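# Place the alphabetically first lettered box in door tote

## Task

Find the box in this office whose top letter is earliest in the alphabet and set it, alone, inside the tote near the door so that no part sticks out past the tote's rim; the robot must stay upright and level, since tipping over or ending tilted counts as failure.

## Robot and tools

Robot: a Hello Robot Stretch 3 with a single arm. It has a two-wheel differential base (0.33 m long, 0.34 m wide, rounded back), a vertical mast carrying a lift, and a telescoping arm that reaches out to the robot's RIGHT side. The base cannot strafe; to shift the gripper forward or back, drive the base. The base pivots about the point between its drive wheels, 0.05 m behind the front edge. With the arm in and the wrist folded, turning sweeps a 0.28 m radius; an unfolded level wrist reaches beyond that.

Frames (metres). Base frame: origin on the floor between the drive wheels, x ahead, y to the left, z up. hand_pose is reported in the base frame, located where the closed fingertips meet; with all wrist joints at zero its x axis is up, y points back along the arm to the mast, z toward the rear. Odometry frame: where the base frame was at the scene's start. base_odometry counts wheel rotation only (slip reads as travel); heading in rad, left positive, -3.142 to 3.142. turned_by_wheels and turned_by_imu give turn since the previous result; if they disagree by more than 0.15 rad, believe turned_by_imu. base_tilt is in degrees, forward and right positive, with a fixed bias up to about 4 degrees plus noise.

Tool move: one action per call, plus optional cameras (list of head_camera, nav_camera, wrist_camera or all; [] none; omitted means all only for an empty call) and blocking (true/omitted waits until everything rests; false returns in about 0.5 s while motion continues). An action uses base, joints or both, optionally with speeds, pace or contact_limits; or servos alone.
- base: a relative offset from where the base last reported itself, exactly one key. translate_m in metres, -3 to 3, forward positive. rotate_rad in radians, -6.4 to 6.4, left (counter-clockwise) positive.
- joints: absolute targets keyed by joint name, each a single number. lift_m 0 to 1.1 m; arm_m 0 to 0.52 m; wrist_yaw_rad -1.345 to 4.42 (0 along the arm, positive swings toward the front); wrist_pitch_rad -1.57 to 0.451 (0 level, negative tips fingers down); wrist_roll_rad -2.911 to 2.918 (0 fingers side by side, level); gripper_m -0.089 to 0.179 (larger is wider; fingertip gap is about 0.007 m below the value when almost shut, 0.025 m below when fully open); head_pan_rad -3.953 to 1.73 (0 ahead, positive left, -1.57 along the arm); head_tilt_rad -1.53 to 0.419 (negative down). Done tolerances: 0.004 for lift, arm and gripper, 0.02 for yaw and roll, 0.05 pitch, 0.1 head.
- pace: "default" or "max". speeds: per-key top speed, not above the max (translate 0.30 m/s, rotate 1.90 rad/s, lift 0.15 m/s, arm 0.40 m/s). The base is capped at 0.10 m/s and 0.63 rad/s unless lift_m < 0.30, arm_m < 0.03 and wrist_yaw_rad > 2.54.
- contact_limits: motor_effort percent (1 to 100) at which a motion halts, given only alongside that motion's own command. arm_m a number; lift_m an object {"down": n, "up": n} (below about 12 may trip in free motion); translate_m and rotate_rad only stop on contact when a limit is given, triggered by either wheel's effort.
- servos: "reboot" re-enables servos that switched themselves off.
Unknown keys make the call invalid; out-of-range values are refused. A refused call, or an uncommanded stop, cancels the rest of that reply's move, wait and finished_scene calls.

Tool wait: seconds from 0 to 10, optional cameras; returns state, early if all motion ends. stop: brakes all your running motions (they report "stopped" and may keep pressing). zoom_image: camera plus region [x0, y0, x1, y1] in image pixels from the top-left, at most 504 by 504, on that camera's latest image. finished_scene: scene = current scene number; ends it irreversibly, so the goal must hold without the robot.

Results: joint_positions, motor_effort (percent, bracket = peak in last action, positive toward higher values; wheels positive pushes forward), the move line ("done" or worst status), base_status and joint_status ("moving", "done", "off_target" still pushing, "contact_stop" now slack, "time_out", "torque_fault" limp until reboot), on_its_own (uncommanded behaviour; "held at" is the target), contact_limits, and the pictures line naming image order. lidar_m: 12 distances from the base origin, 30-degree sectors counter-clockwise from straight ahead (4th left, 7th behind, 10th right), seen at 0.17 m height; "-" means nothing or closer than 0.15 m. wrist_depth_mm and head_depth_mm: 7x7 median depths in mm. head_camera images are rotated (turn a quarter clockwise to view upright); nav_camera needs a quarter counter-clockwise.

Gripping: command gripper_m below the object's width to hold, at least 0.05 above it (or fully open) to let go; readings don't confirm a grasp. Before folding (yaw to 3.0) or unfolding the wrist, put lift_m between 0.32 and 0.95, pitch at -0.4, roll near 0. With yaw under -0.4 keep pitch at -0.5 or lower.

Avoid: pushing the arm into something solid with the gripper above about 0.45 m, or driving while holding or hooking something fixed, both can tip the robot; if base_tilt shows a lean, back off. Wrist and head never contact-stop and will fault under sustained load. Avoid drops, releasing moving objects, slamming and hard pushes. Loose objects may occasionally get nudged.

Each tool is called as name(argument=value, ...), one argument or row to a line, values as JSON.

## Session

move(
  cameras=["all"],
)

Scene clock: 0.00 s.
base_odometry: x=+0.000 y=+0.000 heading=+0.000
turned_by_wheels: +0.000
turned_by_imu: +0.000
base_tilt: forward=+0.9 right=-0.2
lidar_m: 0.73 0.74 0.91 1.57 1.58 1.09 1.00 1.01 1.25 1.55 1.23 0.80
head_depth_mm: 700 705 706 707 712 713 716 / 693 693 698 698 703 704 707 / 684 686 689 692 697 697 700 / 680 681 686 685 688 689 694 / 670 676 675 679 683 682 687 / 666 667 674 674 675 678 679 / 660 662 666 666 667 669 675
base_status: not commanded
joint_positions: lift_m=+0.337 arm_m=+0.002 wrist_yaw_rad=+3.032 wrist_pitch_rad=-0.535 wrist_roll_rad=+0.000 gripper_m=+0.037 head_pan_rad=+0.000 head_tilt_rad=-0.002
joint_status: not commanded
measured_speeds: all 0
motor_effort: left_wheel=-0.6 right_wheel=+2.2 lift_m=+27.0 arm_m=-8.1 wrist_yaw_rad=+0.7 wrist_pitch_rad=+2.5 wrist_roll_rad=+0.8 gripper_m=-0.6 head_pan_rad=-0.2 head_tilt_rad=+6.5
hand_pose: x=+0.0015 y=+0.0602 z=+0.3248 quat_wxyz=(+0.224, +0.691, +0.150, +0.671) (m; base frame)
wrist_depth_mm: - 141 - - - - 731 / - 155 - - - - - / 898 177 202 897 867 865 - / 711 678 201 724 728 717 687 / 613 606 219 595 602 613 601 / 519 520 127 146 504 525 518 / 457 309 292 299 436 455 457
pictures: head_camera (sideways), nav_camera (sideways), wrist_camera
Images, in order (width x height): head_camera 896x504, nav_camera 672x504, wrist_camera 644x364.

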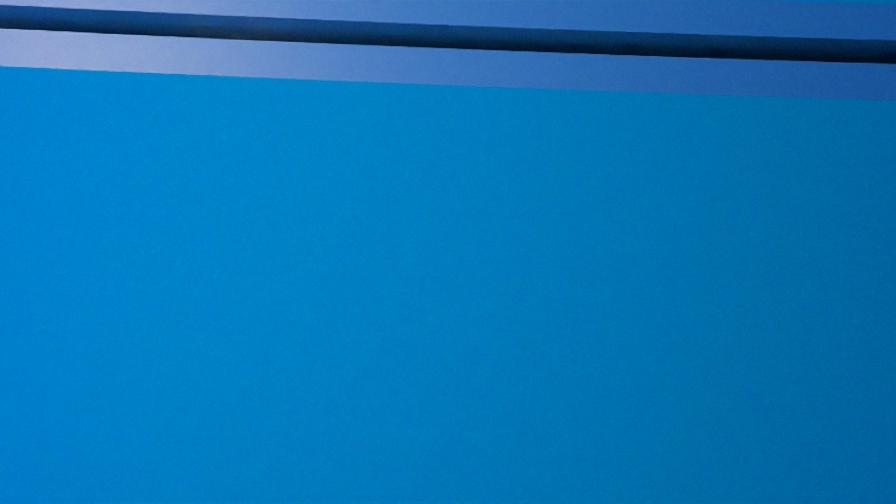

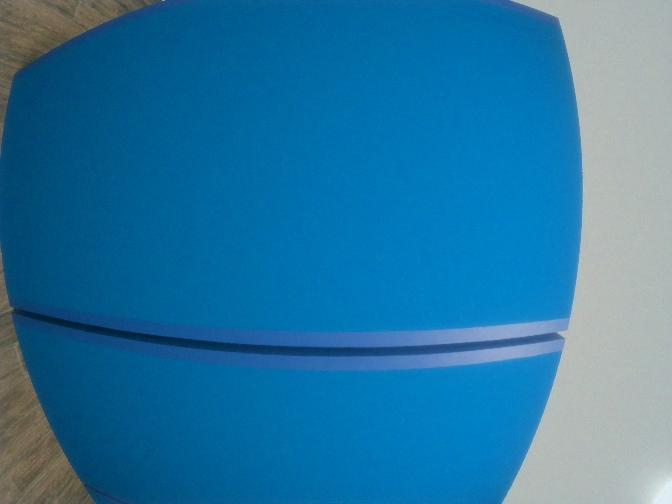

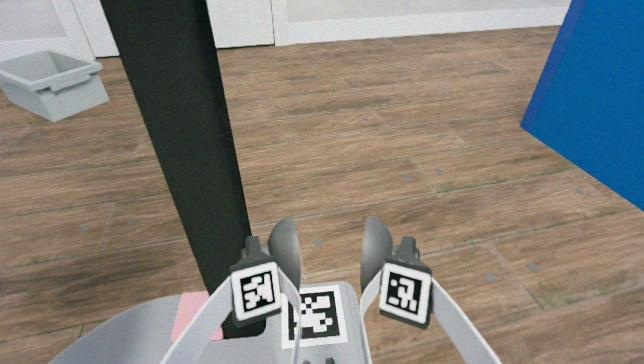

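move(
  joints={"head_pan_rad": -1.5, "head_tilt_rad": -0.3},
  pace="max",
  cameras=["head_camera", "nav_camera"],
)

move(
  joints={"head_pan_rad": -3.0, "head_tilt_rad": -0.3},
  pace="max",
  cameras=["head_camera", "nav_camera"],
)

move(
  joints={"head_pan_rad": 1.4, "head_tilt_rad": -0.3},
  pace="max",
  cameras=["head_camera", "nav_camera"],
)

Scene clock: 11.73 s.
move: done
base_odometry: x=+0.000 y=+0.000 heading=+0.000
turned_by_wheels: +0.000
turned_by_imu: +0.001
base_tilt: forward=+1.2 right=-0.1
lidar_m: 0.73 0.74 0.91 1.57 1.58 1.09 1.00 1.01 1.25 1.55 1.23 0.80
head_depth_mm: 1938 2039 2133 1820 2324 1985 1594 / 1949 2025 2124 1816 2354 1988 1585 / 1912 2012 2107 1795 2344 2001 1580 / 1914 1994 2111 1772 2352 1946 1569 / 1886 1984 2096 1759 1849 1995 1568 / 1878 1975 2084 1738 2335 1980 1571 / 1898 1982 2099 1715 2281 1929 1557
base_status: not commanded
joint_positions: lift_m=+0.337 arm_m=+0.002 wrist_yaw_rad=+3.032 wrist_pitch_rad=-0.535 wrist_roll_rad=+0.000 gripper_m=+0.037 head_pan_rad=-1.533 head_tilt_rad=-0.298
joint_status: all done
measured_speeds: all 0
motor_effort: left_wheel=-0.4(0.8) right_wheel=+2.4(2.6) lift_m=+28.6(28.8) arm_m=-19.8(19.8) wrist_yaw_rad=+0.8(1.4) wrist_pitch_rad=+2.2(2.6) wrist_roll_rad=+0.8(1.1) gripper_m=-1.5(1.5) head_pan_rad=+0.5(4.9) head_tilt_rad=-0.9(4.8)
hand_pose: x=+0.0015 y=+0.0602 z=+0.3248 quat_wxyz=(+0.224, +0.691, +0.150, +0.671) (m; base frame)
wrist_depth_mm: - 141 - - - - 746 / - 156 - - - - - / 902 176 201 904 905 874 - / 726 685 202 723 718 721 689 / 610 609 220 609 608 603 596 / 516 517 128 146 507 516 521 / 455 307 294 299 430 455 452
pictures: head_camera (sideways), nav_camera (sideways)
Images, in order (width x height): head_camera 896x504, nav_camera 672x504.

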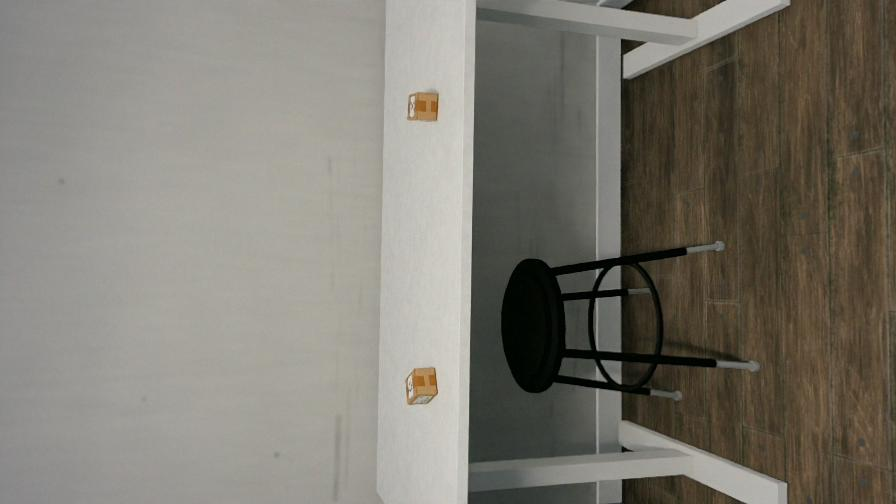

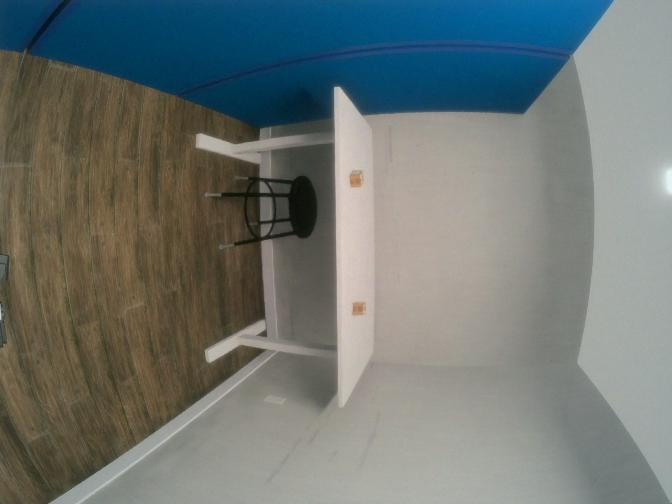

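Scene clock: 12.77 s.
move: done
base_odometry: x=+0.000 y=+0.000 heading=+0.000
turned_by_wheels: +0.000
turned_by_imu: +0.000
base_tilt: forward=+1.0 right=-0.2
lidar_m: 0.73 0.74 0.91 1.57 1.59 1.09 1.00 1.01 1.25 1.55 1.23 0.80
head_depth_mm: 837 900 959 1006 1069 1140 1222 / 838 903 956 1007 1076 1148 1218 / 840 906 954 1011 1076 1141 1224 / 842 901 957 1009 1079 1140 1229 / 848 903 955 1018 1074 1147 1235 / 862 910 959 1014 1080 1152 1237 / 859 910 955 1015 1079 1154 1234
base_status: not commanded
joint_positions: lift_m=+0.337 arm_m=+0.002 wrist_yaw_rad=+3.032 wrist_pitch_rad=-0.535 wrist_roll_rad=+0.000 gripper_m=+0.037 head_pan_rad=-3.049 head_tilt_rad=-0.299
joint_status: all done
measured_speeds: all 0
motor_effort: left_wheel=-0.5(0.7) right_wheel=+2.1(2.6) lift_m=+29.1(29.2) arm_m=-22.2(22.3) wrist_yaw_rad=+1.0(1.1) wrist_pitch_rad=+2.3(2.6) wrist_roll_rad=+1.0(1.0) gripper_m=+0.1(1.1) head_pan_rad=+3.8(5.5) head_tilt_rad=-0.6(4.3)
hand_pose: x=+0.0015 y=+0.0602 z=+0.3248 quat_wxyz=(+0.224, +0.691, +0.150, +0.671) (m; base frame)
wrist_depth_mm: - 140 - - - - 727 / - 156 - - - - - / 885 176 203 912 896 876 - / 724 691 202 717 727 718 682 / 604 609 220 609 614 599 603 / 524 518 128 146 509 519 518 / 459 308 293 299 432 454 457
pictures: head_camera (sideways), nav_camera (sideways)
Images, in order (width x height): head_camera 896x504, nav_camera 672x504.

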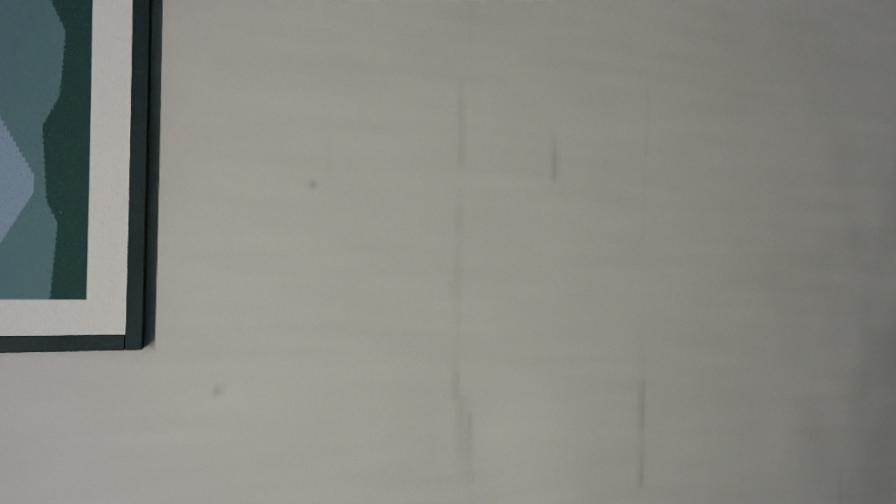

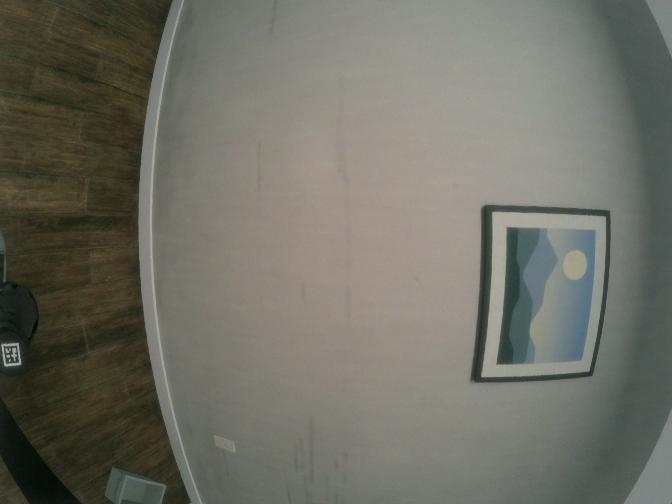

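Scene clock: 16.07 s.
move: done
base_odometry: x=+0.000 y=+0.000 heading=+0.000
turned_by_wheels: +0.000
turned_by_imu: +0.000
base_tilt: forward=+0.8 right=-0.2
lidar_m: 0.73 0.74 0.91 1.57 1.59 1.09 1.00 1.01 1.25 1.55 1.23 0.80
head_depth_mm: 1530 1619 1721 1828 1956 2009 1589 / 1478 1567 1663 1764 1889 1980 1578 / 1463 1534 1614 1726 1836 1935 1568 / 1435 1497 1592 1674 1783 1878 1582 / 1371 1450 1536 1615 1719 1816 1577 / 1348 1416 1479 1589 1669 1774 1570 / 1327 1380 1463 1542 1624 1728 1573
base_status: not commanded
joint_positions: lift_m=+0.337 arm_m=+0.002 wrist_yaw_rad=+3.032 wrist_pitch_rad=-0.535 wrist_roll_rad=+0.000 gripper_m=+0.037 head_pan_rad=+1.415 head_tilt_rad=-0.300
joint_status: all done
measured_speeds: translate_m=+0.000 rotate_rad=+0.000 lift_m=+0.000 arm_m=+0.000 wrist_yaw_rad=+0.000 wrist_pitch_rad=+0.000 wrist_roll_rad=+0.000 head_pan_rad=-0.024 head_tilt_rad=+0.000
motor_effort: left_wheel=-0.5(0.7) right_wheel=+2.1(2.7) lift_m=+30.4(30.6) arm_m=-21.8(22.6) wrist_yaw_rad=+0.4(1.3) wrist_pitch_rad=+2.5(2.7) wrist_roll_rad=+0.8(1.1) gripper_m=+0.3(1.6) head_pan_rad=-2.7(5.5) head_tilt_rad=-2.0(4.1)
hand_pose: x=+0.0015 y=+0.0602 z=+0.3248 quat_wxyz=(+0.224, +0.691, +0.150, +0.671) (m; base frame)
wrist_depth_mm: - 140 - - - - 724 / - 156 - - - - - / 906 176 203 909 901 838 - / 728 689 201 722 714 715 686 / 608 603 220 604 597 606 604 / 517 522 128 146 497 518 517 / 459 308 294 299 438 458 455
pictures: head_camera (sideways), nav_camera (sideways)
Images, in order (width x height): head_camera 896x504, nav_camera 672x504.

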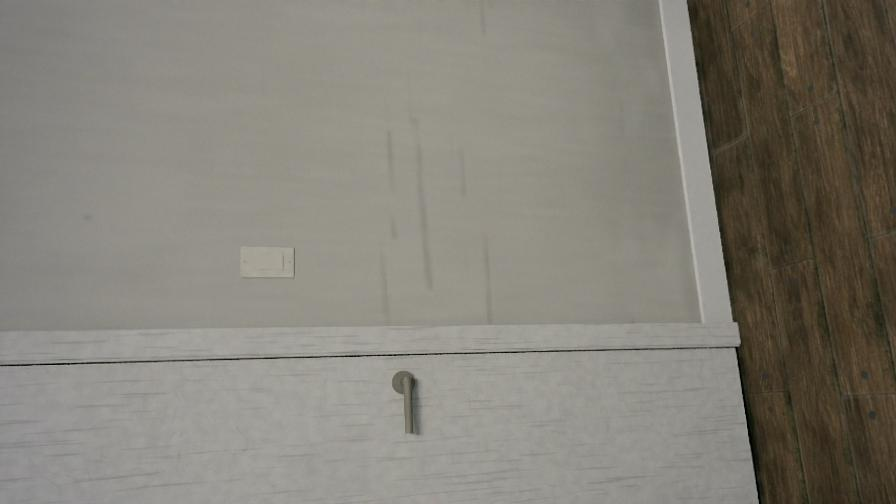

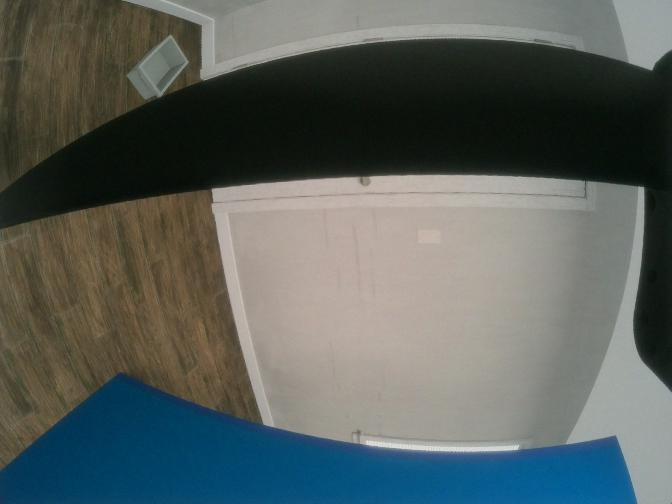

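move(
  joints={"head_pan_rad": -1.5, "head_tilt_rad": -0.3},
  pace="max",
  cameras=["head_camera"],
)

zoom_image(
  camera="head_camera",
  region=[395, 80, 445, 130],
)

zoom_image(
  camera="head_camera",
  region=[395, 360, 445, 410],
)

Scene clock: 45.30 s.
move: done
base_odometry: x=+0.000 y=+0.000 heading=+0.000
turned_by_wheels: +0.000
turned_by_imu: +0.001
base_tilt: forward=+0.9 right=-0.1
lidar_m: 0.73 0.74 0.91 1.57 1.59 1.09 1.00 1.01 1.26 1.55 1.23 0.80
head_depth_mm: 1882 2021 2150 1811 2364 1966 1579 / 1902 2010 2131 1786 2365 2001 1575 / 1902 2002 2113 1774 2328 2003 1584 / 1889 2000 2107 1746 2329 1924 1581 / 1897 1983 2098 1740 2316 1886 1576 / 1880 1990 2115 1712 2321 1982 1562 / 1872 1979 2071 1795 2302 1936 1550
base_status: not commanded
joint_positions: lift_m=+0.337 arm_m=+0.002 wrist_yaw_rad=+3.032 wrist_pitch_rad=-0.535 wrist_roll_rad=+0.000 gripper_m=+0.037 head_pan_rad=-1.516 head_tilt_rad=-0.300
joint_status: all done
measured_speeds: translate_m=+0.000 rotate_rad=+0.000 lift_m=+0.000 arm_m=+0.000 wrist_yaw_rad=+0.000 wrist_pitch_rad=+0.000 wrist_roll_rad=+0.000 head_pan_rad=+0.024 head_tilt_rad=+0.000
motor_effort: left_wheel=-0.5(0.8) right_wheel=+2.3(2.7) lift_m=+31.6(32.3) arm_m=-21.8(22.1) wrist_yaw_rad=+0.9(1.2) wrist_pitch_rad=+2.3(2.7) wrist_roll_rad=+0.8(1.1) gripper_m=-0.4(1.1) head_pan_rad=+3.5(4.7) head_tilt_rad=-0.6(3.3)
hand_pose: x=+0.0015 y=+0.0602 z=+0.3248 quat_wxyz=(+0.224, +0.691, +0.150, +0.671) (m; base frame)
wrist_depth_mm: - 140 - - - - 729 / - 155 - - - - - / 894 177 202 894 873 859 - / 725 698 201 717 721 734 687 / 604 609 220 596 602 599 608 / 519 520 128 146 510 516 526 / 457 306 290 300 436 459 452
pictures: head_camera (sideways)
Images, in order (width x height): head_camera 896x504.

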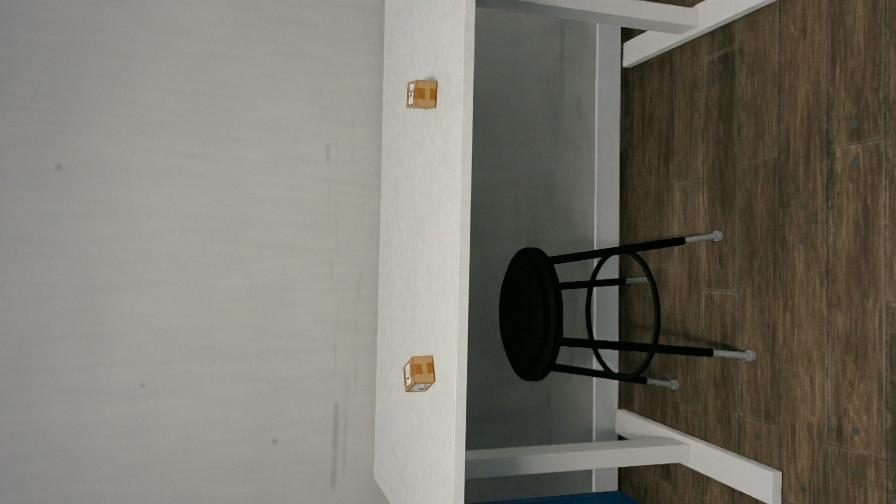

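Scaled by 10.080 from the camera's 896x504 image, which has a finer 1280x720 frame.

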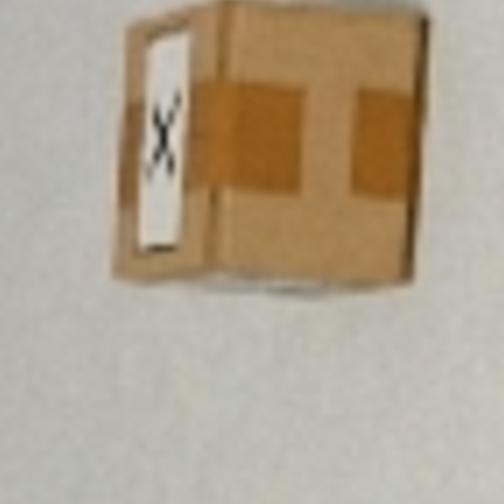

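Scaled by 10.080 from the camera's 896x504 image, which has a finer 1280x720 frame.

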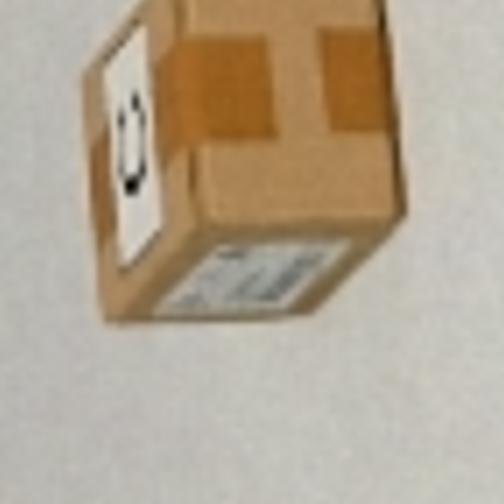

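move(
  base={"rotate_rad": 1.327},
  joints={"lift_m": 0.285, "wrist_pitch_rad": -0.4, "wrist_yaw_rad": 2.888, "head_pan_rad": -1.0},
  pace="max",
)

move(
  base={"translate_m": 1.124},
  joints={"head_pan_rad": -0.1, "head_tilt_rad": -0.25},
  pace="max",
)

move(
  base={"rotate_rad": -1.158},
  pace="max",
  cameras=["head_camera", "nav_camera"],
)

Scene clock: 62.57 s.
move: done
base_odometry: x=+0.000 y=+0.000 heading=+1.327
turned_by_wheels: +1.327
turned_by_imu: +1.322
base_tilt: forward=+0.9 right=-0.1
lidar_m: 1.58 1.57 1.28 1.01 1.00 1.08 1.63 1.55 0.93 0.74 0.73 0.79
head_depth_mm: 588 615 649 681 724 765 815 / 602 630 665 699 740 787 837 / 614 646 680 719 763 814 860 / 627 659 699 736 784 834 892 / 642 677 712 763 807 863 926 / 658 691 733 781 828 890 957 / 674 714 750 798 853 916 985
base_status: done
joint_positions: lift_m=+0.285 arm_m=+0.002 wrist_yaw_rad=+2.891 wrist_pitch_rad=-0.421 wrist_roll_rad=+0.000 gripper_m=+0.037 head_pan_rad=-0.992 head_tilt_rad=-0.300
joint_status: all done
measured_speeds: all 0
motor_effort: left_wheel=-7.9(17.2) right_wheel=+9.5(16.4) lift_m=+20.8(27.1) arm_m=-21.7(22.6) wrist_yaw_rad=-1.7(8.2) wrist_pitch_rad=+3.5(7.1) wrist_roll_rad=+0.9(1.0) gripper_m=-0.1(1.1) head_pan_rad=-2.7(4.0) head_tilt_rad=-0.6(1.7)
hand_pose: x=+0.0344 y=+0.0703 z=+0.2970 quat_wxyz=(+0.234, +0.704, +0.060, +0.668) (m; base frame)
wrist_depth_mm: - - - - - - - / 135 143 - - - - - / 145 163 - - - - - / 159 177 756 758 774 751 775 / 590 182 642 618 612 623 618 / 514 201 128 309 498 517 512 / 444 275 269 419 422 441 440
pictures: none

Scene clock: 67.67 s.
move: done
base_odometry: x=+0.272 y=+1.091 heading=+1.326
turned_by_wheels: +0.000
turned_by_imu: +0.000
base_tilt: forward=+1.0 right=-0.1
lidar_m: 0.57 0.56 0.58 0.89 1.45 1.55 2.35 0.79 0.49 0.64 1.53 0.72
head_depth_mm: 594 628 666 706 754 803 860 / 568 598 629 667 705 752 806 / 543 569 597 630 668 708 751 / 520 541 569 601 631 668 710 / 496 519 541 571 598 633 670 / 477 497 518 542 568 599 631 / 458 476 496 520 544 572 600
base_status: done
joint_positions: lift_m=+0.285 arm_m=+0.002 wrist_yaw_rad=+2.890 wrist_pitch_rad=-0.420 wrist_roll_rad=+0.000 gripper_m=+0.037 head_pan_rad=-0.099 head_tilt_rad=-0.249
joint_status: all done
measured_speeds: all 0
motor_effort: left_wheel=+2.6(12.3) right_wheel=+5.0(20.3) lift_m=+26.3(26.6) arm_m=-18.7(22.1) wrist_yaw_rad=-1.6(2.1) wrist_pitch_rad=+3.3(4.0) wrist_roll_rad=+0.9(1.1) gripper_m=-0.4(1.4) head_pan_rad=-2.3(5.2) head_tilt_rad=+3.1(6.7)
hand_pose: x=+0.0345 y=+0.0703 z=+0.2972 quat_wxyz=(+0.233, +0.704, +0.060, +0.668) (m; base frame)
wrist_depth_mm: - - - - - - - / 135 - - - - - - / 145 156 - 973 - - - / 161 176 770 780 697 - - / 593 183 650 614 626 590 501 / 521 199 128 310 499 525 502 / 441 274 270 424 423 441 448
pictures: none

Scene clock: 69.53 s.
move: done
base_odometry: x=+0.272 y=+1.091 heading=+0.169
turned_by_wheels: -1.158
turned_by_imu: -1.154
base_tilt: forward=+0.8 right=-0.2
lidar_m: 2.04 0.79 0.58 0.57 0.59 0.79 1.44 1.51 2.08 1.06 0.49 0.57
head_depth_mm: 2954 3076 3229 3411 3047 2171 1664 / 2989 3097 3219 3375 3028 2164 1681 / 2947 3051 3245 3314 3013 2127 1642 / 2969 3048 3183 3384 3001 2120 1651 / 2921 3018 3195 3367 2984 2112 1655 / 2898 2953 3042 3101 2780 2108 1651 / 1922 1920 1958 1947 2008 1954 1639
base_status: done
joint_positions: lift_m=+0.285 arm_m=+0.002 wrist_yaw_rad=+2.890 wrist_pitch_rad=-0.420 wrist_roll_rad=+0.000 gripper_m=+0.037 head_pan_rad=-0.100 head_tilt_rad=-0.249
joint_status: not commanded
measured_speeds: all 0
motor_effort: left_wheel=+7.9(18.6) right_wheel=-8.0(15.7) lift_m=+28.4(28.7) arm_m=-22.0(22.2) wrist_yaw_rad=-0.7(1.9) wrist_pitch_rad=+3.7(3.9) wrist_roll_rad=+0.7(1.1) gripper_m=+0.4(1.5) head_pan_rad=-3.2(4.4) head_tilt_rad=+3.0(4.8)
hand_pose: x=+0.0345 y=+0.0703 z=+0.2972 quat_wxyz=(+0.233, +0.704, +0.060, +0.668) (m; base frame)
wrist_depth_mm: - 138 - - - - - / 136 143 - - - - - / 145 153 - - - - - / 157 166 - 719 736 733 784 / 563 182 637 622 615 628 624 / 510 199 128 309 503 516 513 / 446 277 269 418 422 441 443
pictures: head_camera (sideways), nav_camera (sideways)
Images, in order (width x height): head_camera 896x504, nav_camera 672x504.

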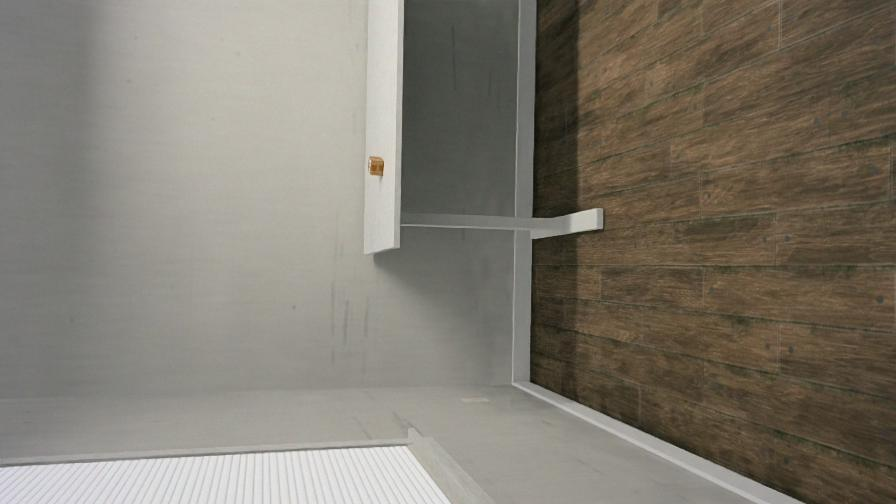

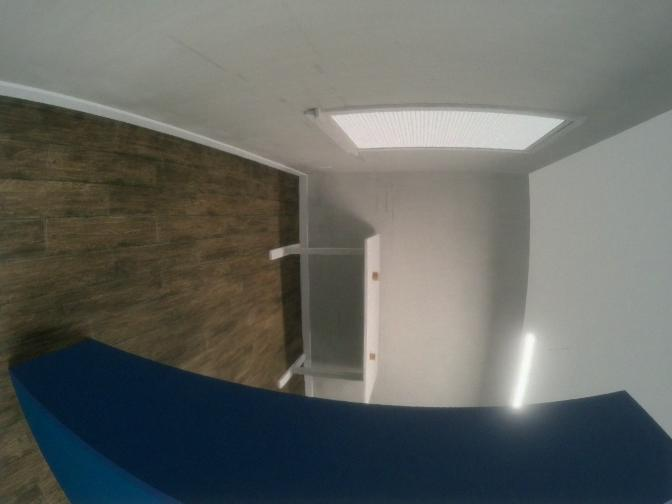

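move(
  base={"translate_m": 0.95},
  joints={"head_pan_rad": -1.3, "head_tilt_rad": -0.25},
  pace="max",
  cameras=["head_camera", "nav_camera"],
)

Scene clock: 90.73 s.
move: done
base_odometry: x=+1.208 y=+1.250 heading=+0.169
turned_by_wheels: +0.000
turned_by_imu: +0.000
base_tilt: forward=+0.9 right=-0.3
lidar_m: 1.92 0.76 0.57 0.55 0.57 0.79 2.31 0.58 0.46 1.30 3.01 2.42
head_depth_mm: 2775 2878 2987 3024 2923 2178 1666 / 2892 2946 3061 3136 3043 2162 1662 / 2954 3088 3192 3372 3028 2143 1657 / 3077 3246 3327 3474 3064 2129 1655 / 3153 3306 3497 3600 2987 2131 1640 / 3258 3422 3545 3761 2966 2088 1650 / 3378 3563 3607 3777 2901 2096 1652
base_status: done
joint_positions: lift_m=+0.285 arm_m=+0.002 wrist_yaw_rad=+2.890 wrist_pitch_rad=-0.420 wrist_roll_rad=+0.000 gripper_m=+0.037 head_pan_rad=-1.301 head_tilt_rad=-0.249
joint_status: all done
measured_speeds: all 0
motor_effort: left_wheel=+8.6(16.6) right_wheel=-3.1(15.8) lift_m=+20.9(31.9) arm_m=-13.9(18.9) wrist_yaw_rad=-1.3(1.9) wrist_pitch_rad=+3.3(4.0) wrist_roll_rad=+0.7(1.3) gripper_m=+0.7(1.4) head_pan_rad=+3.0(5.4) head_tilt_rad=+0.5(4.8)
hand_pose: x=+0.0345 y=+0.0703 z=+0.2972 quat_wxyz=(+0.233, +0.704, +0.060, +0.668) (m; base frame)
wrist_depth_mm: - 137 - - - - - / 135 143 - - - - - / 145 153 - - - - - / 157 166 - - 697 748 787 / 570 182 615 627 620 617 630 / 517 199 127 310 499 515 516 / 442 275 271 420 419 444 442
pictures: head_camera (sideways), nav_camera (sideways)
Images, in order (width x height): head_camera 896x504, nav_camera 672x504.

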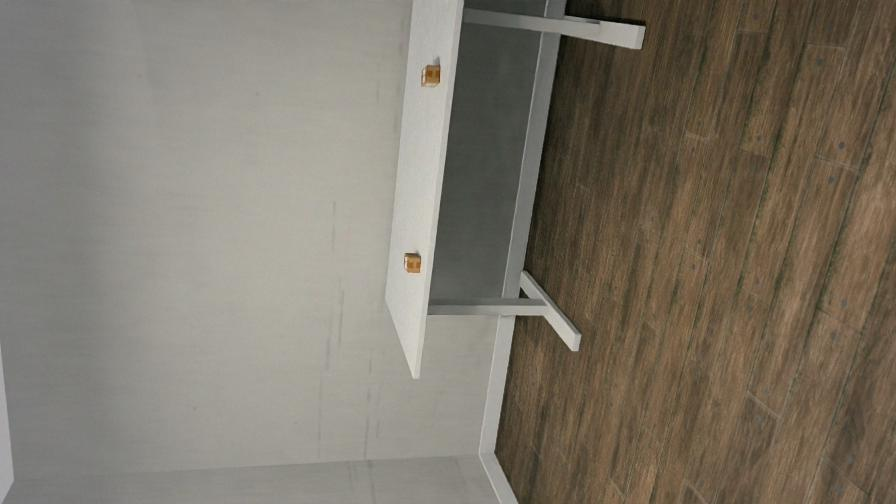

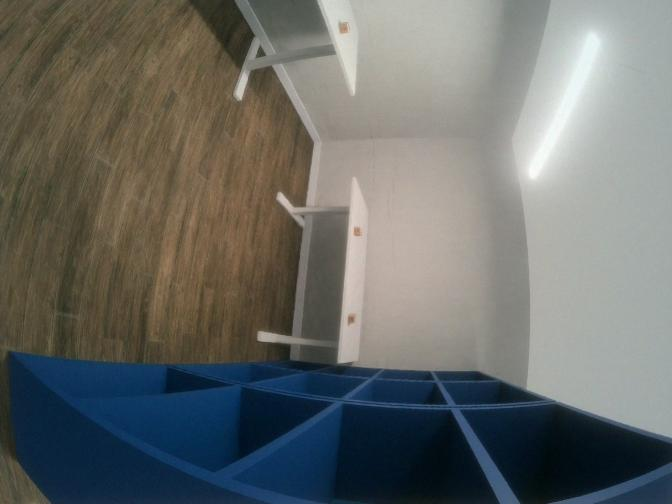

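move(
  base={"rotate_rad": -1.053},
  joints={"head_pan_rad": 0.3, "head_tilt_rad": -0.35},
  pace="max",
  cameras=[],
)

move(
  base={"translate_m": 1.2},
  joints={"head_pan_rad": 0.98, "head_tilt_rad": -0.5},
  pace="max",
  cameras=["head_camera", "nav_camera"],
)

Scene clock: 127.13 s.
move: done
base_odometry: x=+1.208 y=+1.250 heading=-0.883
turned_by_wheels: -1.053
turned_by_imu: -1.047
base_tilt: forward=+1.0 right=-0.2
lidar_m: 3.01 2.42 1.92 0.76 0.56 0.55 0.57 0.80 2.34 0.57 0.46 1.30
head_depth_mm: 3226 3424 3714 3758 2506 1892 1505 / 3003 3210 3457 3614 2464 1896 1512 / 2795 2965 3153 3318 2483 1868 1512 / 2584 2765 2827 3022 2500 1859 1494 / 2446 2538 2623 2936 2455 1874 1506 / 2296 2387 2392 2696 2435 1851 1490 / 2130 2274 2311 2496 2479 1861 1489
base_status: done
joint_positions: lift_m=+0.285 arm_m=+0.002 wrist_yaw_rad=+2.890 wrist_pitch_rad=-0.420 wrist_roll_rad=+0.000 gripper_m=+0.037 head_pan_rad=+0.316 head_tilt_rad=-0.350
joint_status: all done
measured_speeds: translate_m=+0.000 rotate_rad=+0.000 lift_m=+0.000 arm_m=+0.000 wrist_yaw_rad=+0.000 wrist_pitch_rad=+0.000 wrist_roll_rad=+0.000 head_pan_rad=-0.024 head_tilt_rad=+0.000
motor_effort: left_wheel=+10.2(17.2) right_wheel=-8.1(15.6) lift_m=+26.9(27.0) arm_m=-19.9(19.9) wrist_yaw_rad=-1.9(1.9) wrist_pitch_rad=+3.4(3.9) wrist_roll_rad=+0.8(1.1) gripper_m=+0.2(1.4) head_pan_rad=-2.7(4.6) head_tilt_rad=-1.4(4.6)
hand_pose: x=+0.0345 y=+0.0703 z=+0.2972 quat_wxyz=(+0.233, +0.704, +0.060, +0.668) (m; base frame)
wrist_depth_mm: - 137 - - - - - / 136 143 - - - - - / 145 153 - - - - - / 157 168 769 767 773 767 777 / 501 182 648 623 621 625 614 / 513 200 128 310 502 516 516 / 447 276 268 424 421 449 441
pictures: none
No camera images: "cameras" was empty.

Scene clock: 132.50 s.
move: done
base_odometry: x=+1.970 y=+0.323 heading=-0.883
turned_by_wheels: +0.000
turned_by_imu: -0.001
base_tilt: forward=+0.9 right=-0.1
lidar_m: 1.84 1.39 1.76 1.50 1.61 1.57 1.63 0.99 0.96 0.86 1.46 2.20
head_depth_mm: 1486 1617 1352 1492 1859 1571 1354 / 1498 1603 1354 1954 1985 1595 1338 / 1496 1619 1335 1955 2013 1582 1339 / 1489 1626 1341 1931 1971 1605 1342 / 1494 1622 1330 1974 1980 1595 1338 / 1507 1635 1330 1970 1973 1599 1331 / 1497 1629 1326 1993 1988 1588 1335
base_status: done
joint_positions: lift_m=+0.285 arm_m=+0.002 wrist_yaw_rad=+2.890 wrist_pitch_rad=-0.420 wrist_roll_rad=+0.000 gripper_m=+0.037 head_pan_rad=+0.980 head_tilt_rad=-0.502
joint_status: all done
measured_speeds: all 0
motor_effort: left_wheel=+3.4(20.9) right_wheel=+5.0(9.8) lift_m=+28.0(31.9) arm_m=-21.1(22.6) wrist_yaw_rad=-1.2(1.9) wrist_pitch_rad=+3.5(3.9) wrist_roll_rad=+0.8(1.0) gripper_m=-0.4(1.3) head_pan_rad=-2.5(5.4) head_tilt_rad=+0.8(5.1)
hand_pose: x=+0.0345 y=+0.0703 z=+0.2972 quat_wxyz=(+0.233, +0.704, +0.060, +0.668) (m; base frame)
wrist_depth_mm: - - - - - - - / 135 - - - - - - / 145 171 - - - - - / 161 176 773 771 789 776 784 / 593 182 638 628 623 632 619 / 513 200 127 312 501 517 523 / 442 274 267 424 418 443 439
pictures: head_camera (sideways), nav_camera (sideways)
Images, in order (width x height): head_camera 896x504, nav_camera 672x504.

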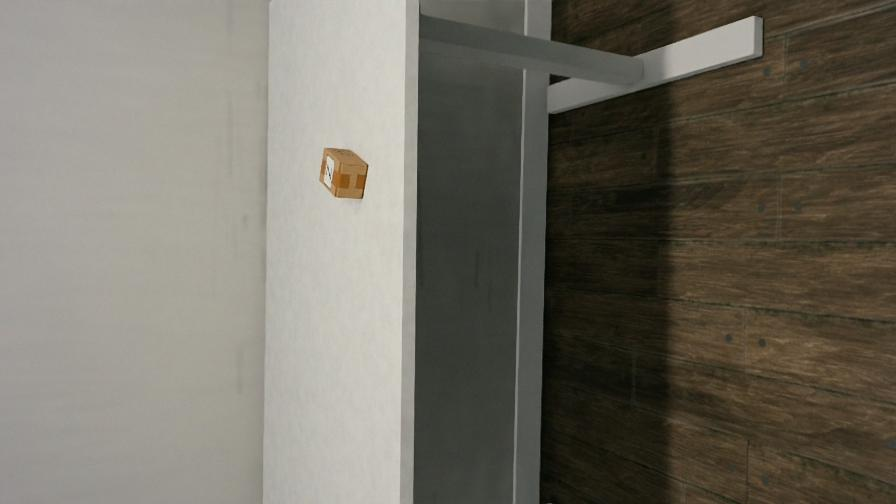

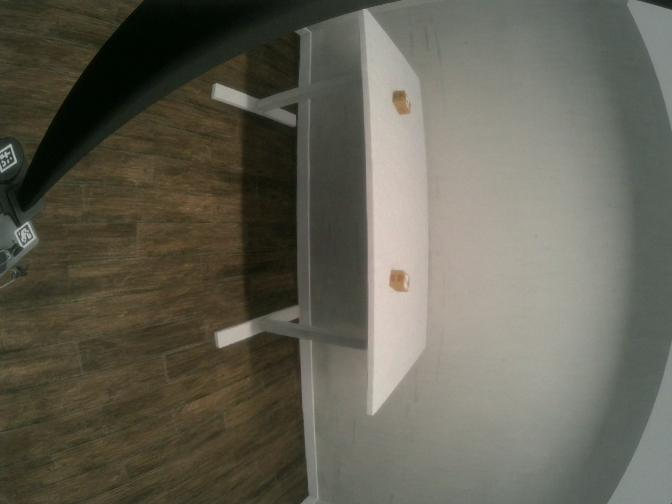

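zoom_image(
  camera="head_camera",
  region=[310, 138, 380, 208],
)

move(
  joints={"head_pan_rad": 1.5, "head_tilt_rad": -0.35},
  pace="max",
  cameras=["head_camera"],
)

Scaled by 7.200 from the camera's 896x504 image, which has a finer 1280x720 frame.

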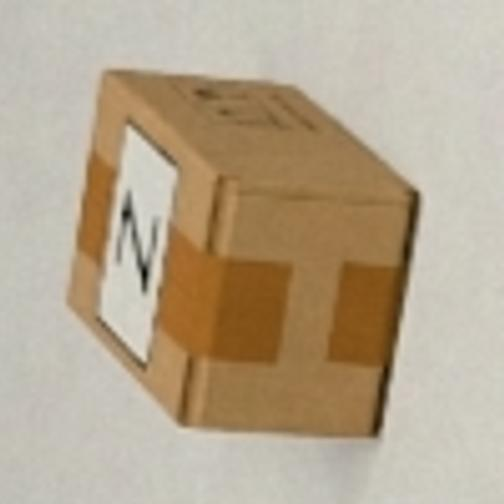

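Scene clock: 137.43 s.
move: done
base_odometry: x=+1.970 y=+0.323 heading=-0.883
turned_by_wheels: +0.000
turned_by_imu: +0.001
base_tilt: forward=+1.0 right=-0.1
lidar_m: 1.84 1.39 1.76 1.50 1.61 1.57 1.63 0.99 0.96 0.86 1.46 2.20
head_depth_mm: 1514 1601 1660 1303 1879 1897 1520 / 1606 1667 1763 1292 1991 1899 1508 / 1694 1780 1880 1283 2116 1868 1519 / 1768 1872 1973 1372 2194 1813 1497 / 1894 1986 2124 1465 2381 1888 1498 / 1987 2068 2225 2313 2358 1871 1489 / 1812 1892 2004 2075 2149 1859 1499
base_status: not commanded
joint_positions: lift_m=+0.285 arm_m=+0.002 wrist_yaw_rad=+2.890 wrist_pitch_rad=-0.420 wrist_roll_rad=+0.000 gripper_m=+0.037 head_pan_rad=+1.505 head_tilt_rad=-0.349
joint_status: all done
measured_speeds: all 0
motor_effort: left_wheel=+3.4(3.6) right_wheel=+5.0(5.4) lift_m=+19.4(19.6) arm_m=-20.2(20.6) wrist_yaw_rad=-1.2(1.7) wrist_pitch_rad=+3.4(3.8) wrist_roll_rad=+0.8(0.9) gripper_m=-0.4(1.1) head_pan_rad=+2.6(4.3) head_tilt_rad=+2.7(4.8)
hand_pose: x=+0.0345 y=+0.0703 z=+0.2972 quat_wxyz=(+0.233, +0.704, +0.060, +0.668) (m; base frame)
wrist_depth_mm: - - - - - - - / 135 - - - - - - / 145 170 - - - - - / 161 176 768 778 759 786 784 / 604 183 656 623 613 624 621 / 514 199 128 309 504 513 523 / 442 276 268 420 419 446 443
pictures: head_camera (sideways)
Images, in order (width x height): head_camera 896x504.

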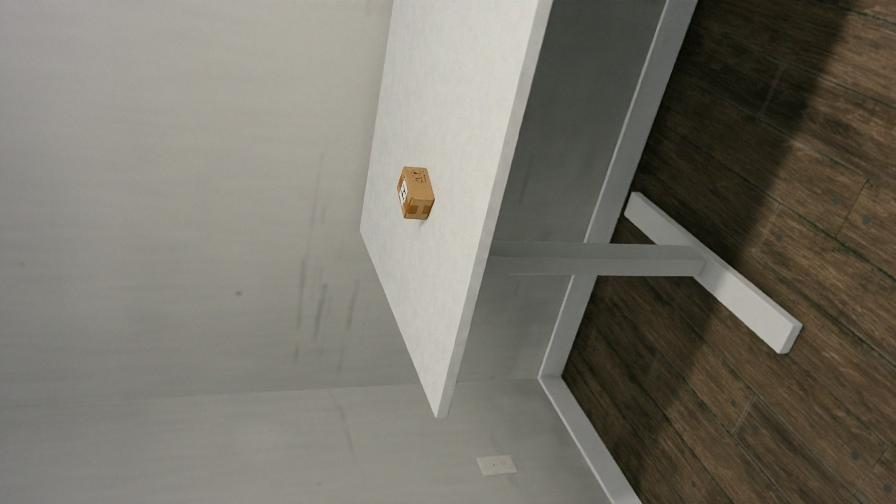

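zoom_image(
  camera="head_camera",
  region=[385, 160, 445, 230],
)

move(
  joints={"head_pan_rad": -0.55, "head_tilt_rad": -0.3},
  pace="max",
  cameras=["head_camera"],
)

Scaled by 7.200 from the camera's 896x504 image, which has a finer 1280x720 frame.

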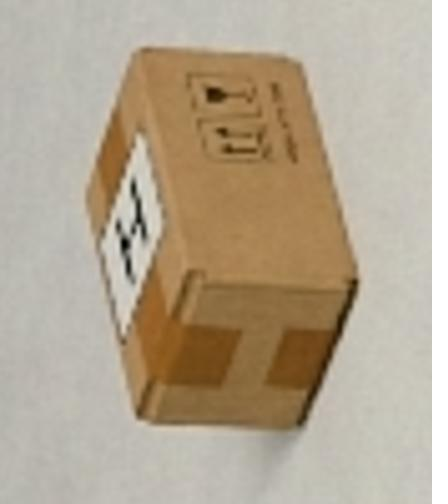

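Scene clock: 146.80 s.
move: done
base_odometry: x=+1.970 y=+0.323 heading=-0.883
turned_by_wheels: +0.000
turned_by_imu: +0.001
base_tilt: forward=+1.1 right=-0.3
lidar_m: 1.84 1.39 1.76 1.50 1.61 1.56 1.64 0.99 0.96 0.86 1.46 2.20
head_depth_mm: 1899 2005 2131 1971 1966 1953 1585 / 1902 1994 2115 1943 2382 1996 1583 / 1914 2009 2108 1932 2357 1989 1567 / 1909 2034 2123 1904 2383 1984 1569 / 1926 2013 2137 1897 2370 1988 1561 / 1895 2024 2137 1886 2361 1936 1575 / 1909 2027 2151 1870 2255 1977 1556
base_status: not commanded
joint_positions: lift_m=+0.285 arm_m=+0.002 wrist_yaw_rad=+2.890 wrist_pitch_rad=-0.420 wrist_roll_rad=+0.000 gripper_m=+0.037 head_pan_rad=-0.597 head_tilt_rad=-0.301
joint_status: all done
measured_speeds: all 0
motor_effort: left_wheel=+3.5(3.7) right_wheel=+4.7(5.3) lift_m=+19.8(20.1) arm_m=-19.1(19.7) wrist_yaw_rad=-1.1(1.7) wrist_pitch_rad=+3.6(3.8) wrist_roll_rad=+1.0(1.1) gripper_m=-1.0(1.1) head_pan_rad=+1.8(5.5) head_tilt_rad=+3.4(6.4)
hand_pose: x=+0.0345 y=+0.0703 z=+0.2972 quat_wxyz=(+0.233, +0.704, +0.060, +0.668) (m; base frame)
wrist_depth_mm: - - - - - - - / 135 - - - - - - / 145 170 - - - - - / 161 176 778 768 761 777 752 / 594 181 648 620 626 631 627 / 521 201 127 309 501 521 522 / 440 276 270 417 422 449 440
pictures: head_camera (sideways)
Images, in order (width x height): head_camera 896x504.

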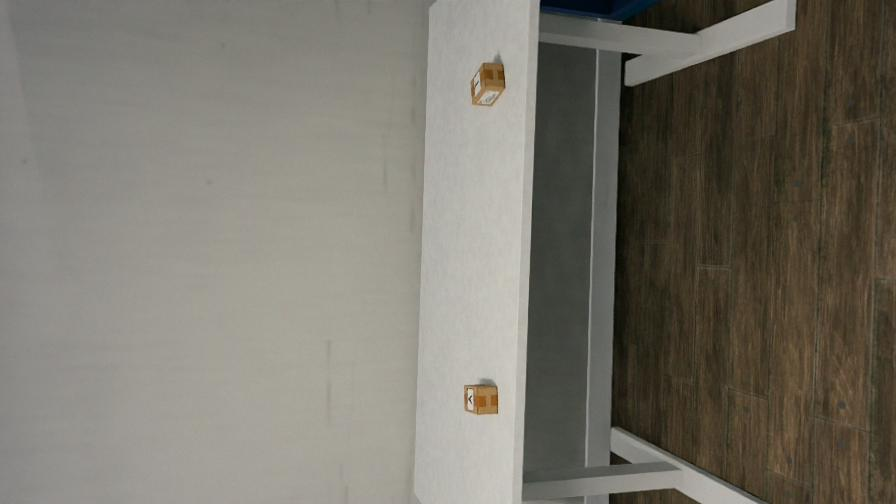

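zoom_image(
  camera="head_camera",
  region=[460, 55, 515, 110],
)

zoom_image(
  camera="head_camera",
  region=[455, 372, 510, 427],
)

Scaled by 9.164 from the camera's 896x504 image, which has a finer 1280x720 frame.

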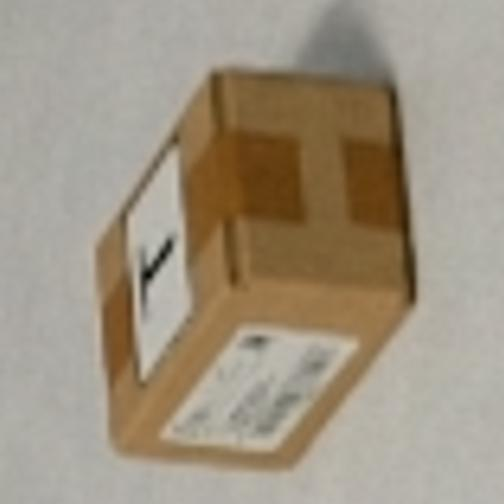

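Scaled by 9.164 from the camera's 896x504 image, which has a finer 1280x720 frame.

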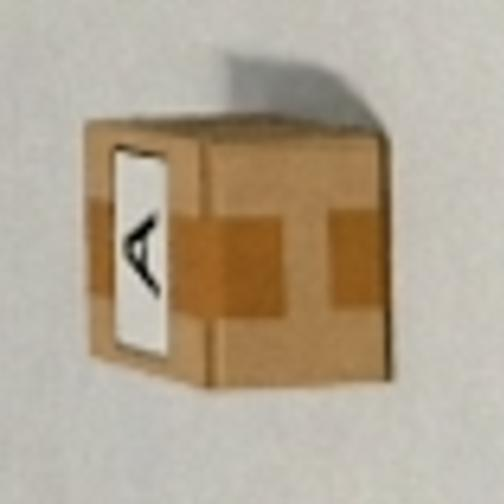

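zoom_image(
  camera="head_camera",
  region=[462, 383, 482, 413],
)

Scaled by 16.800 from the camera's 896x504 image, which has a finer 1280x720 frame.

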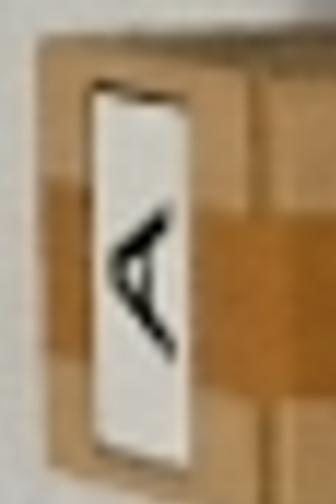

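move(
  base={"rotate_rad": -0.221},
  joints={"head_pan_rad": -1.0, "head_tilt_rad": -0.6},
  pace="max",
  cameras=[],
)

move(
  base={"translate_m": 1.012},
  joints={"head_pan_rad": -1.6, "head_tilt_rad": -0.75},
  pace="max",
  cameras=[],
)

move(
  base={"rotate_rad": 1.273},
  joints={"lift_m": 0.9},
  pace="max",
  cameras=["head_camera", "nav_camera"],
)

Scene clock: 201.00 s.
move: done
base_odometry: x=+1.970 y=+0.323 heading=-1.104
turned_by_wheels: -0.221
turned_by_imu: -0.219
base_tilt: forward=+0.9 right=-0.3
lidar_m: 1.84 1.97 1.39 1.50 1.74 1.56 1.57 0.99 1.27 0.86 1.46 1.80
head_depth_mm: 1365 1151 1570 1341 1590 1409 1265 / 1440 1240 1693 1384 1697 1448 1267 / 1339 1374 1647 1838 1680 1476 1264 / 1270 1386 1548 1791 1783 1477 1271 / 2031 2290 2019 2165 1783 1465 1264 / 1959 2165 2370 2150 1777 1475 1259 / 1929 2029 1834 2193 1775 1473 1261
base_status: done
joint_positions: lift_m=+0.285 arm_m=+0.002 wrist_yaw_rad=+2.890 wrist_pitch_rad=-0.420 wrist_roll_rad=+0.000 gripper_m=+0.037 head_pan_rad=-1.004 head_tilt_rad=-0.597
joint_status: all done
measured_speeds: all 0
motor_effort: left_wheel=+9.7(17.4) right_wheel=-9.7(15.6) lift_m=+20.1(20.4) arm_m=-17.8(18.2) wrist_yaw_rad=-1.3(1.8) wrist_pitch_rad=+3.5(3.9) wrist_roll_rad=+0.9(1.0) gripper_m=+0.2(1.0) head_pan_rad=-2.5(4.6) head_tilt_rad=-3.8(4.2)
hand_pose: x=+0.0345 y=+0.0703 z=+0.2972 quat_wxyz=(+0.233, +0.704, +0.060, +0.668) (m; base frame)
wrist_depth_mm: - - - - - - - / 135 - - - - - - / 144 170 - - - - - / 162 176 785 760 782 775 779 / 604 182 647 621 620 629 623 / 517 199 128 312 508 515 518 / 442 275 270 421 419 446 445
pictures: none
No camera images: "cameras" was empty.

Scene clock: 205.73 s.
move: done
base_odometry: x=+2.426 y=-0.580 heading=-1.104
turned_by_wheels: +0.000
turned_by_imu: -0.001
base_tilt: forward=+0.9 right=-0.2
lidar_m: 0.84 1.50 1.44 1.11 1.73 2.51 2.52 1.28 1.32 1.17 1.18 1.24
head_depth_mm: 1091 1506 1357 1773 1553 1336 1183 / 1092 1488 1410 1756 1547 1345 1188 / 1040 1167 1336 1628 1565 1351 1178 / 1265 1625 1513 1757 1564 1341 1176 / 1262 1693 1097 1757 1547 1341 1181 / 1610 1733 1021 1760 1559 1341 1181 / 1656 1719 946 841 1525 1348 1183
base_status: done
joint_positions: lift_m=+0.285 arm_m=+0.002 wrist_yaw_rad=+2.890 wrist_pitch_rad=-0.420 wrist_roll_rad=+0.000 gripper_m=+0.037 head_pan_rad=-1.601 head_tilt_rad=-0.750
joint_status: all done
measured_speeds: all 0
motor_effort: left_wheel=+5.7(18.1) right_wheel=+1.1(9.4) lift_m=+20.4(20.6) arm_m=-20.5(20.7) wrist_yaw_rad=-0.6(1.8) wrist_pitch_rad=+3.4(3.9) wrist_roll_rad=+0.8(1.1) gripper_m=-0.8(1.6) head_pan_rad=+2.3(4.8) head_tilt_rad=-3.8(5.5)
hand_pose: x=+0.0345 y=+0.0703 z=+0.2972 quat_wxyz=(+0.233, +0.704, +0.060, +0.668) (m; base frame)
wrist_depth_mm: - - - - - - - / 135 - - - - - - / 145 163 - - - - - / 161 176 775 785 772 760 776 / 591 182 644 619 617 620 617 / 516 198 127 310 505 520 513 / 439 276 269 421 421 444 441
pictures: none
No camera images: "cameras" was empty.

Scene clock: 210.63 s.
move: done
base_odometry: x=+2.426 y=-0.580 heading=+0.169
turned_by_wheels: +1.273
turned_by_imu: +1.269
base_tilt: forward=+1.2 right=+0.0
lidar_m: 1.43 1.10 1.97 2.51 1.92 1.28 1.17 1.18 1.29 1.24 0.84 1.48
head_depth_mm: 1073 1190 1022 826 741 - 1164 / 1076 1190 1019 823 723 - 1162 / 1084 1201 1021 823 705 - - / 1092 1209 1022 778 703 - 1158 / 1089 1211 1018 826 724 - 1163 / 1101 1226 1026 820 738 1332 1184 / 1113 1237 1015 820 742 1334 1181
base_status: done
joint_positions: lift_m=+0.900 arm_m=+0.002 wrist_yaw_rad=+2.890 wrist_pitch_rad=-0.419 wrist_roll_rad=+0.000 gripper_m=+0.037 head_pan_rad=-1.600 head_tilt_rad=-0.750
joint_status: all done
measured_speeds: all 0
motor_effort: left_wheel=-8.1(14.9) right_wheel=+9.0(15.3) lift_m=+31.2(34.9) arm_m=-20.3(22.7) wrist_yaw_rad=-0.9(1.7) wrist_pitch_rad=+3.2(3.8) wrist_roll_rad=+0.8(1.1) gripper_m=-1.2(1.2) head_pan_rad=+1.8(4.4) head_tilt_rad=-2.3(5.1)
hand_pose: x=+0.0345 y=+0.0704 z=+0.9124 quat_wxyz=(+0.233, +0.704, +0.060, +0.668) (m; base frame)
wrist_depth_mm: - - - - - - - / 135 - - - - - - / 145 170 - - - - - / 163 176 - - - - - / - 182 - - - - - / - 200 128 - - - - / - - - - - - -
pictures: head_camera (sideways), nav_camera (sideways)
Images, in order (width x height): head_camera 896x504, nav_camera 672x504.

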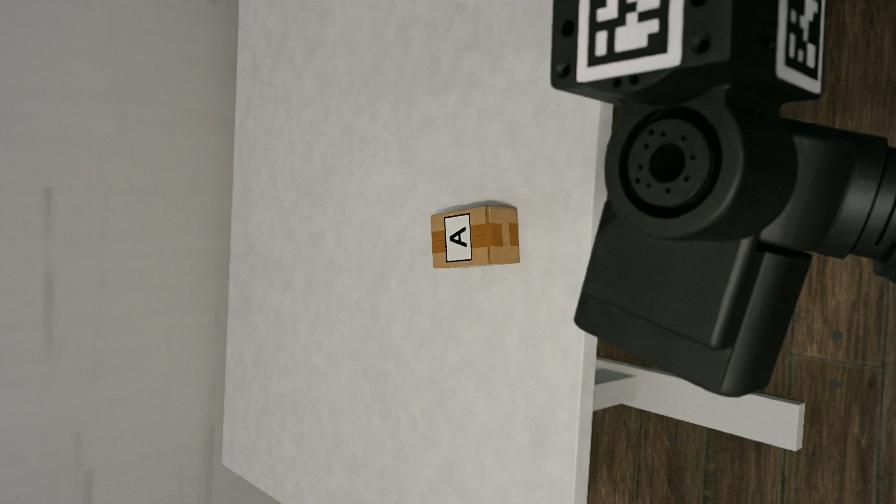

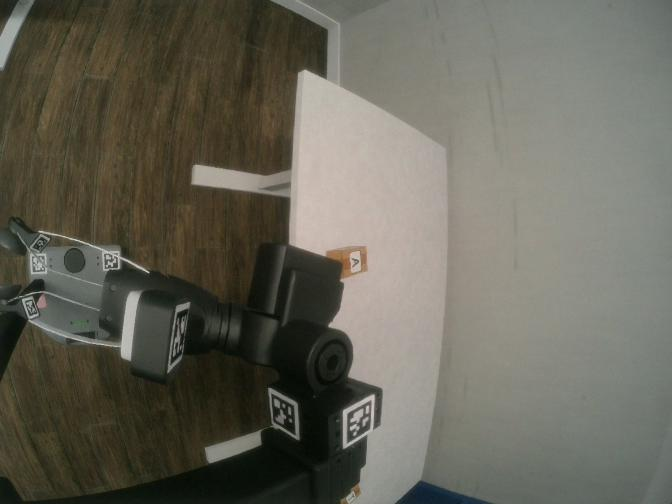

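zoom_image(
  camera="head_camera",
  region=[420, 190, 530, 280],
)

move(
  joints={"wrist_yaw_rad": 1.2},
  pace="max",
  cameras=[],
)

Scaled by 4.582 from the camera's 896x504 image, which has a finer 1280x720 frame.

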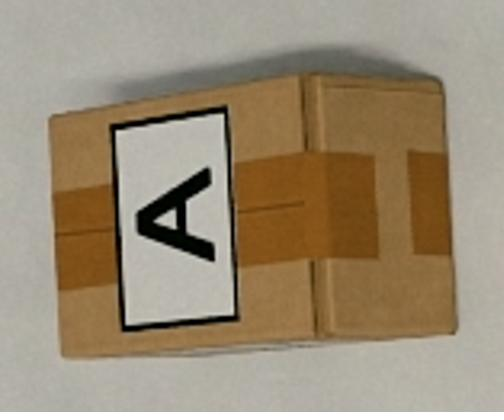

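Scene clock: 222.40 s.
move: done
base_odometry: x=+2.426 y=-0.580 heading=+0.169
turned_by_wheels: +0.000
turned_by_imu: +0.001
base_tilt: forward=+1.0 right=-0.2
lidar_m: 1.43 1.11 1.97 2.51 1.92 1.28 1.17 1.18 1.29 1.25 0.84 1.48
head_depth_mm: 1074 1185 1019 826 744 - 1166 / 1076 1195 1025 821 722 - - / 1077 1191 1021 826 707 - - / 1083 1211 1022 778 725 1399 1127 / 1103 1210 1024 824 723 1396 1143 / 1105 1228 1020 822 704 - 1138 / 1107 1231 1018 822 722 1269 1159
base_status: not commanded
joint_positions: lift_m=+0.900 arm_m=+0.002 wrist_yaw_rad=+1.203 wrist_pitch_rad=-0.419 wrist_roll_rad=+0.000 gripper_m=+0.037 head_pan_rad=-1.600 head_tilt_rad=-0.750
joint_status: all done
measured_speeds: all 0
motor_effort: left_wheel=-7.9(8.2) right_wheel=+9.6(9.6) lift_m=+30.4(30.4) arm_m=-17.4(18.3) wrist_yaw_rad=-2.2(7.7) wrist_pitch_rad=+3.5(3.7) wrist_roll_rad=+0.8(1.1) gripper_m=-0.8(1.1) head_pan_rad=+2.1(4.1) head_tilt_rad=-2.5(4.2)
hand_pose: x=+0.1878 y=-0.2274 z=+0.9124 quat_wxyz=(+0.654, +0.513, -0.486, +0.270) (m; base frame)
wrist_depth_mm: - - - - - - - / - - - - - - - / - - - - - - - / - - - - - - - / - - - - 151 - - / - - 128 - 130 - - / - - - - - - -
pictures: none
No camera images: "cameras" was empty.


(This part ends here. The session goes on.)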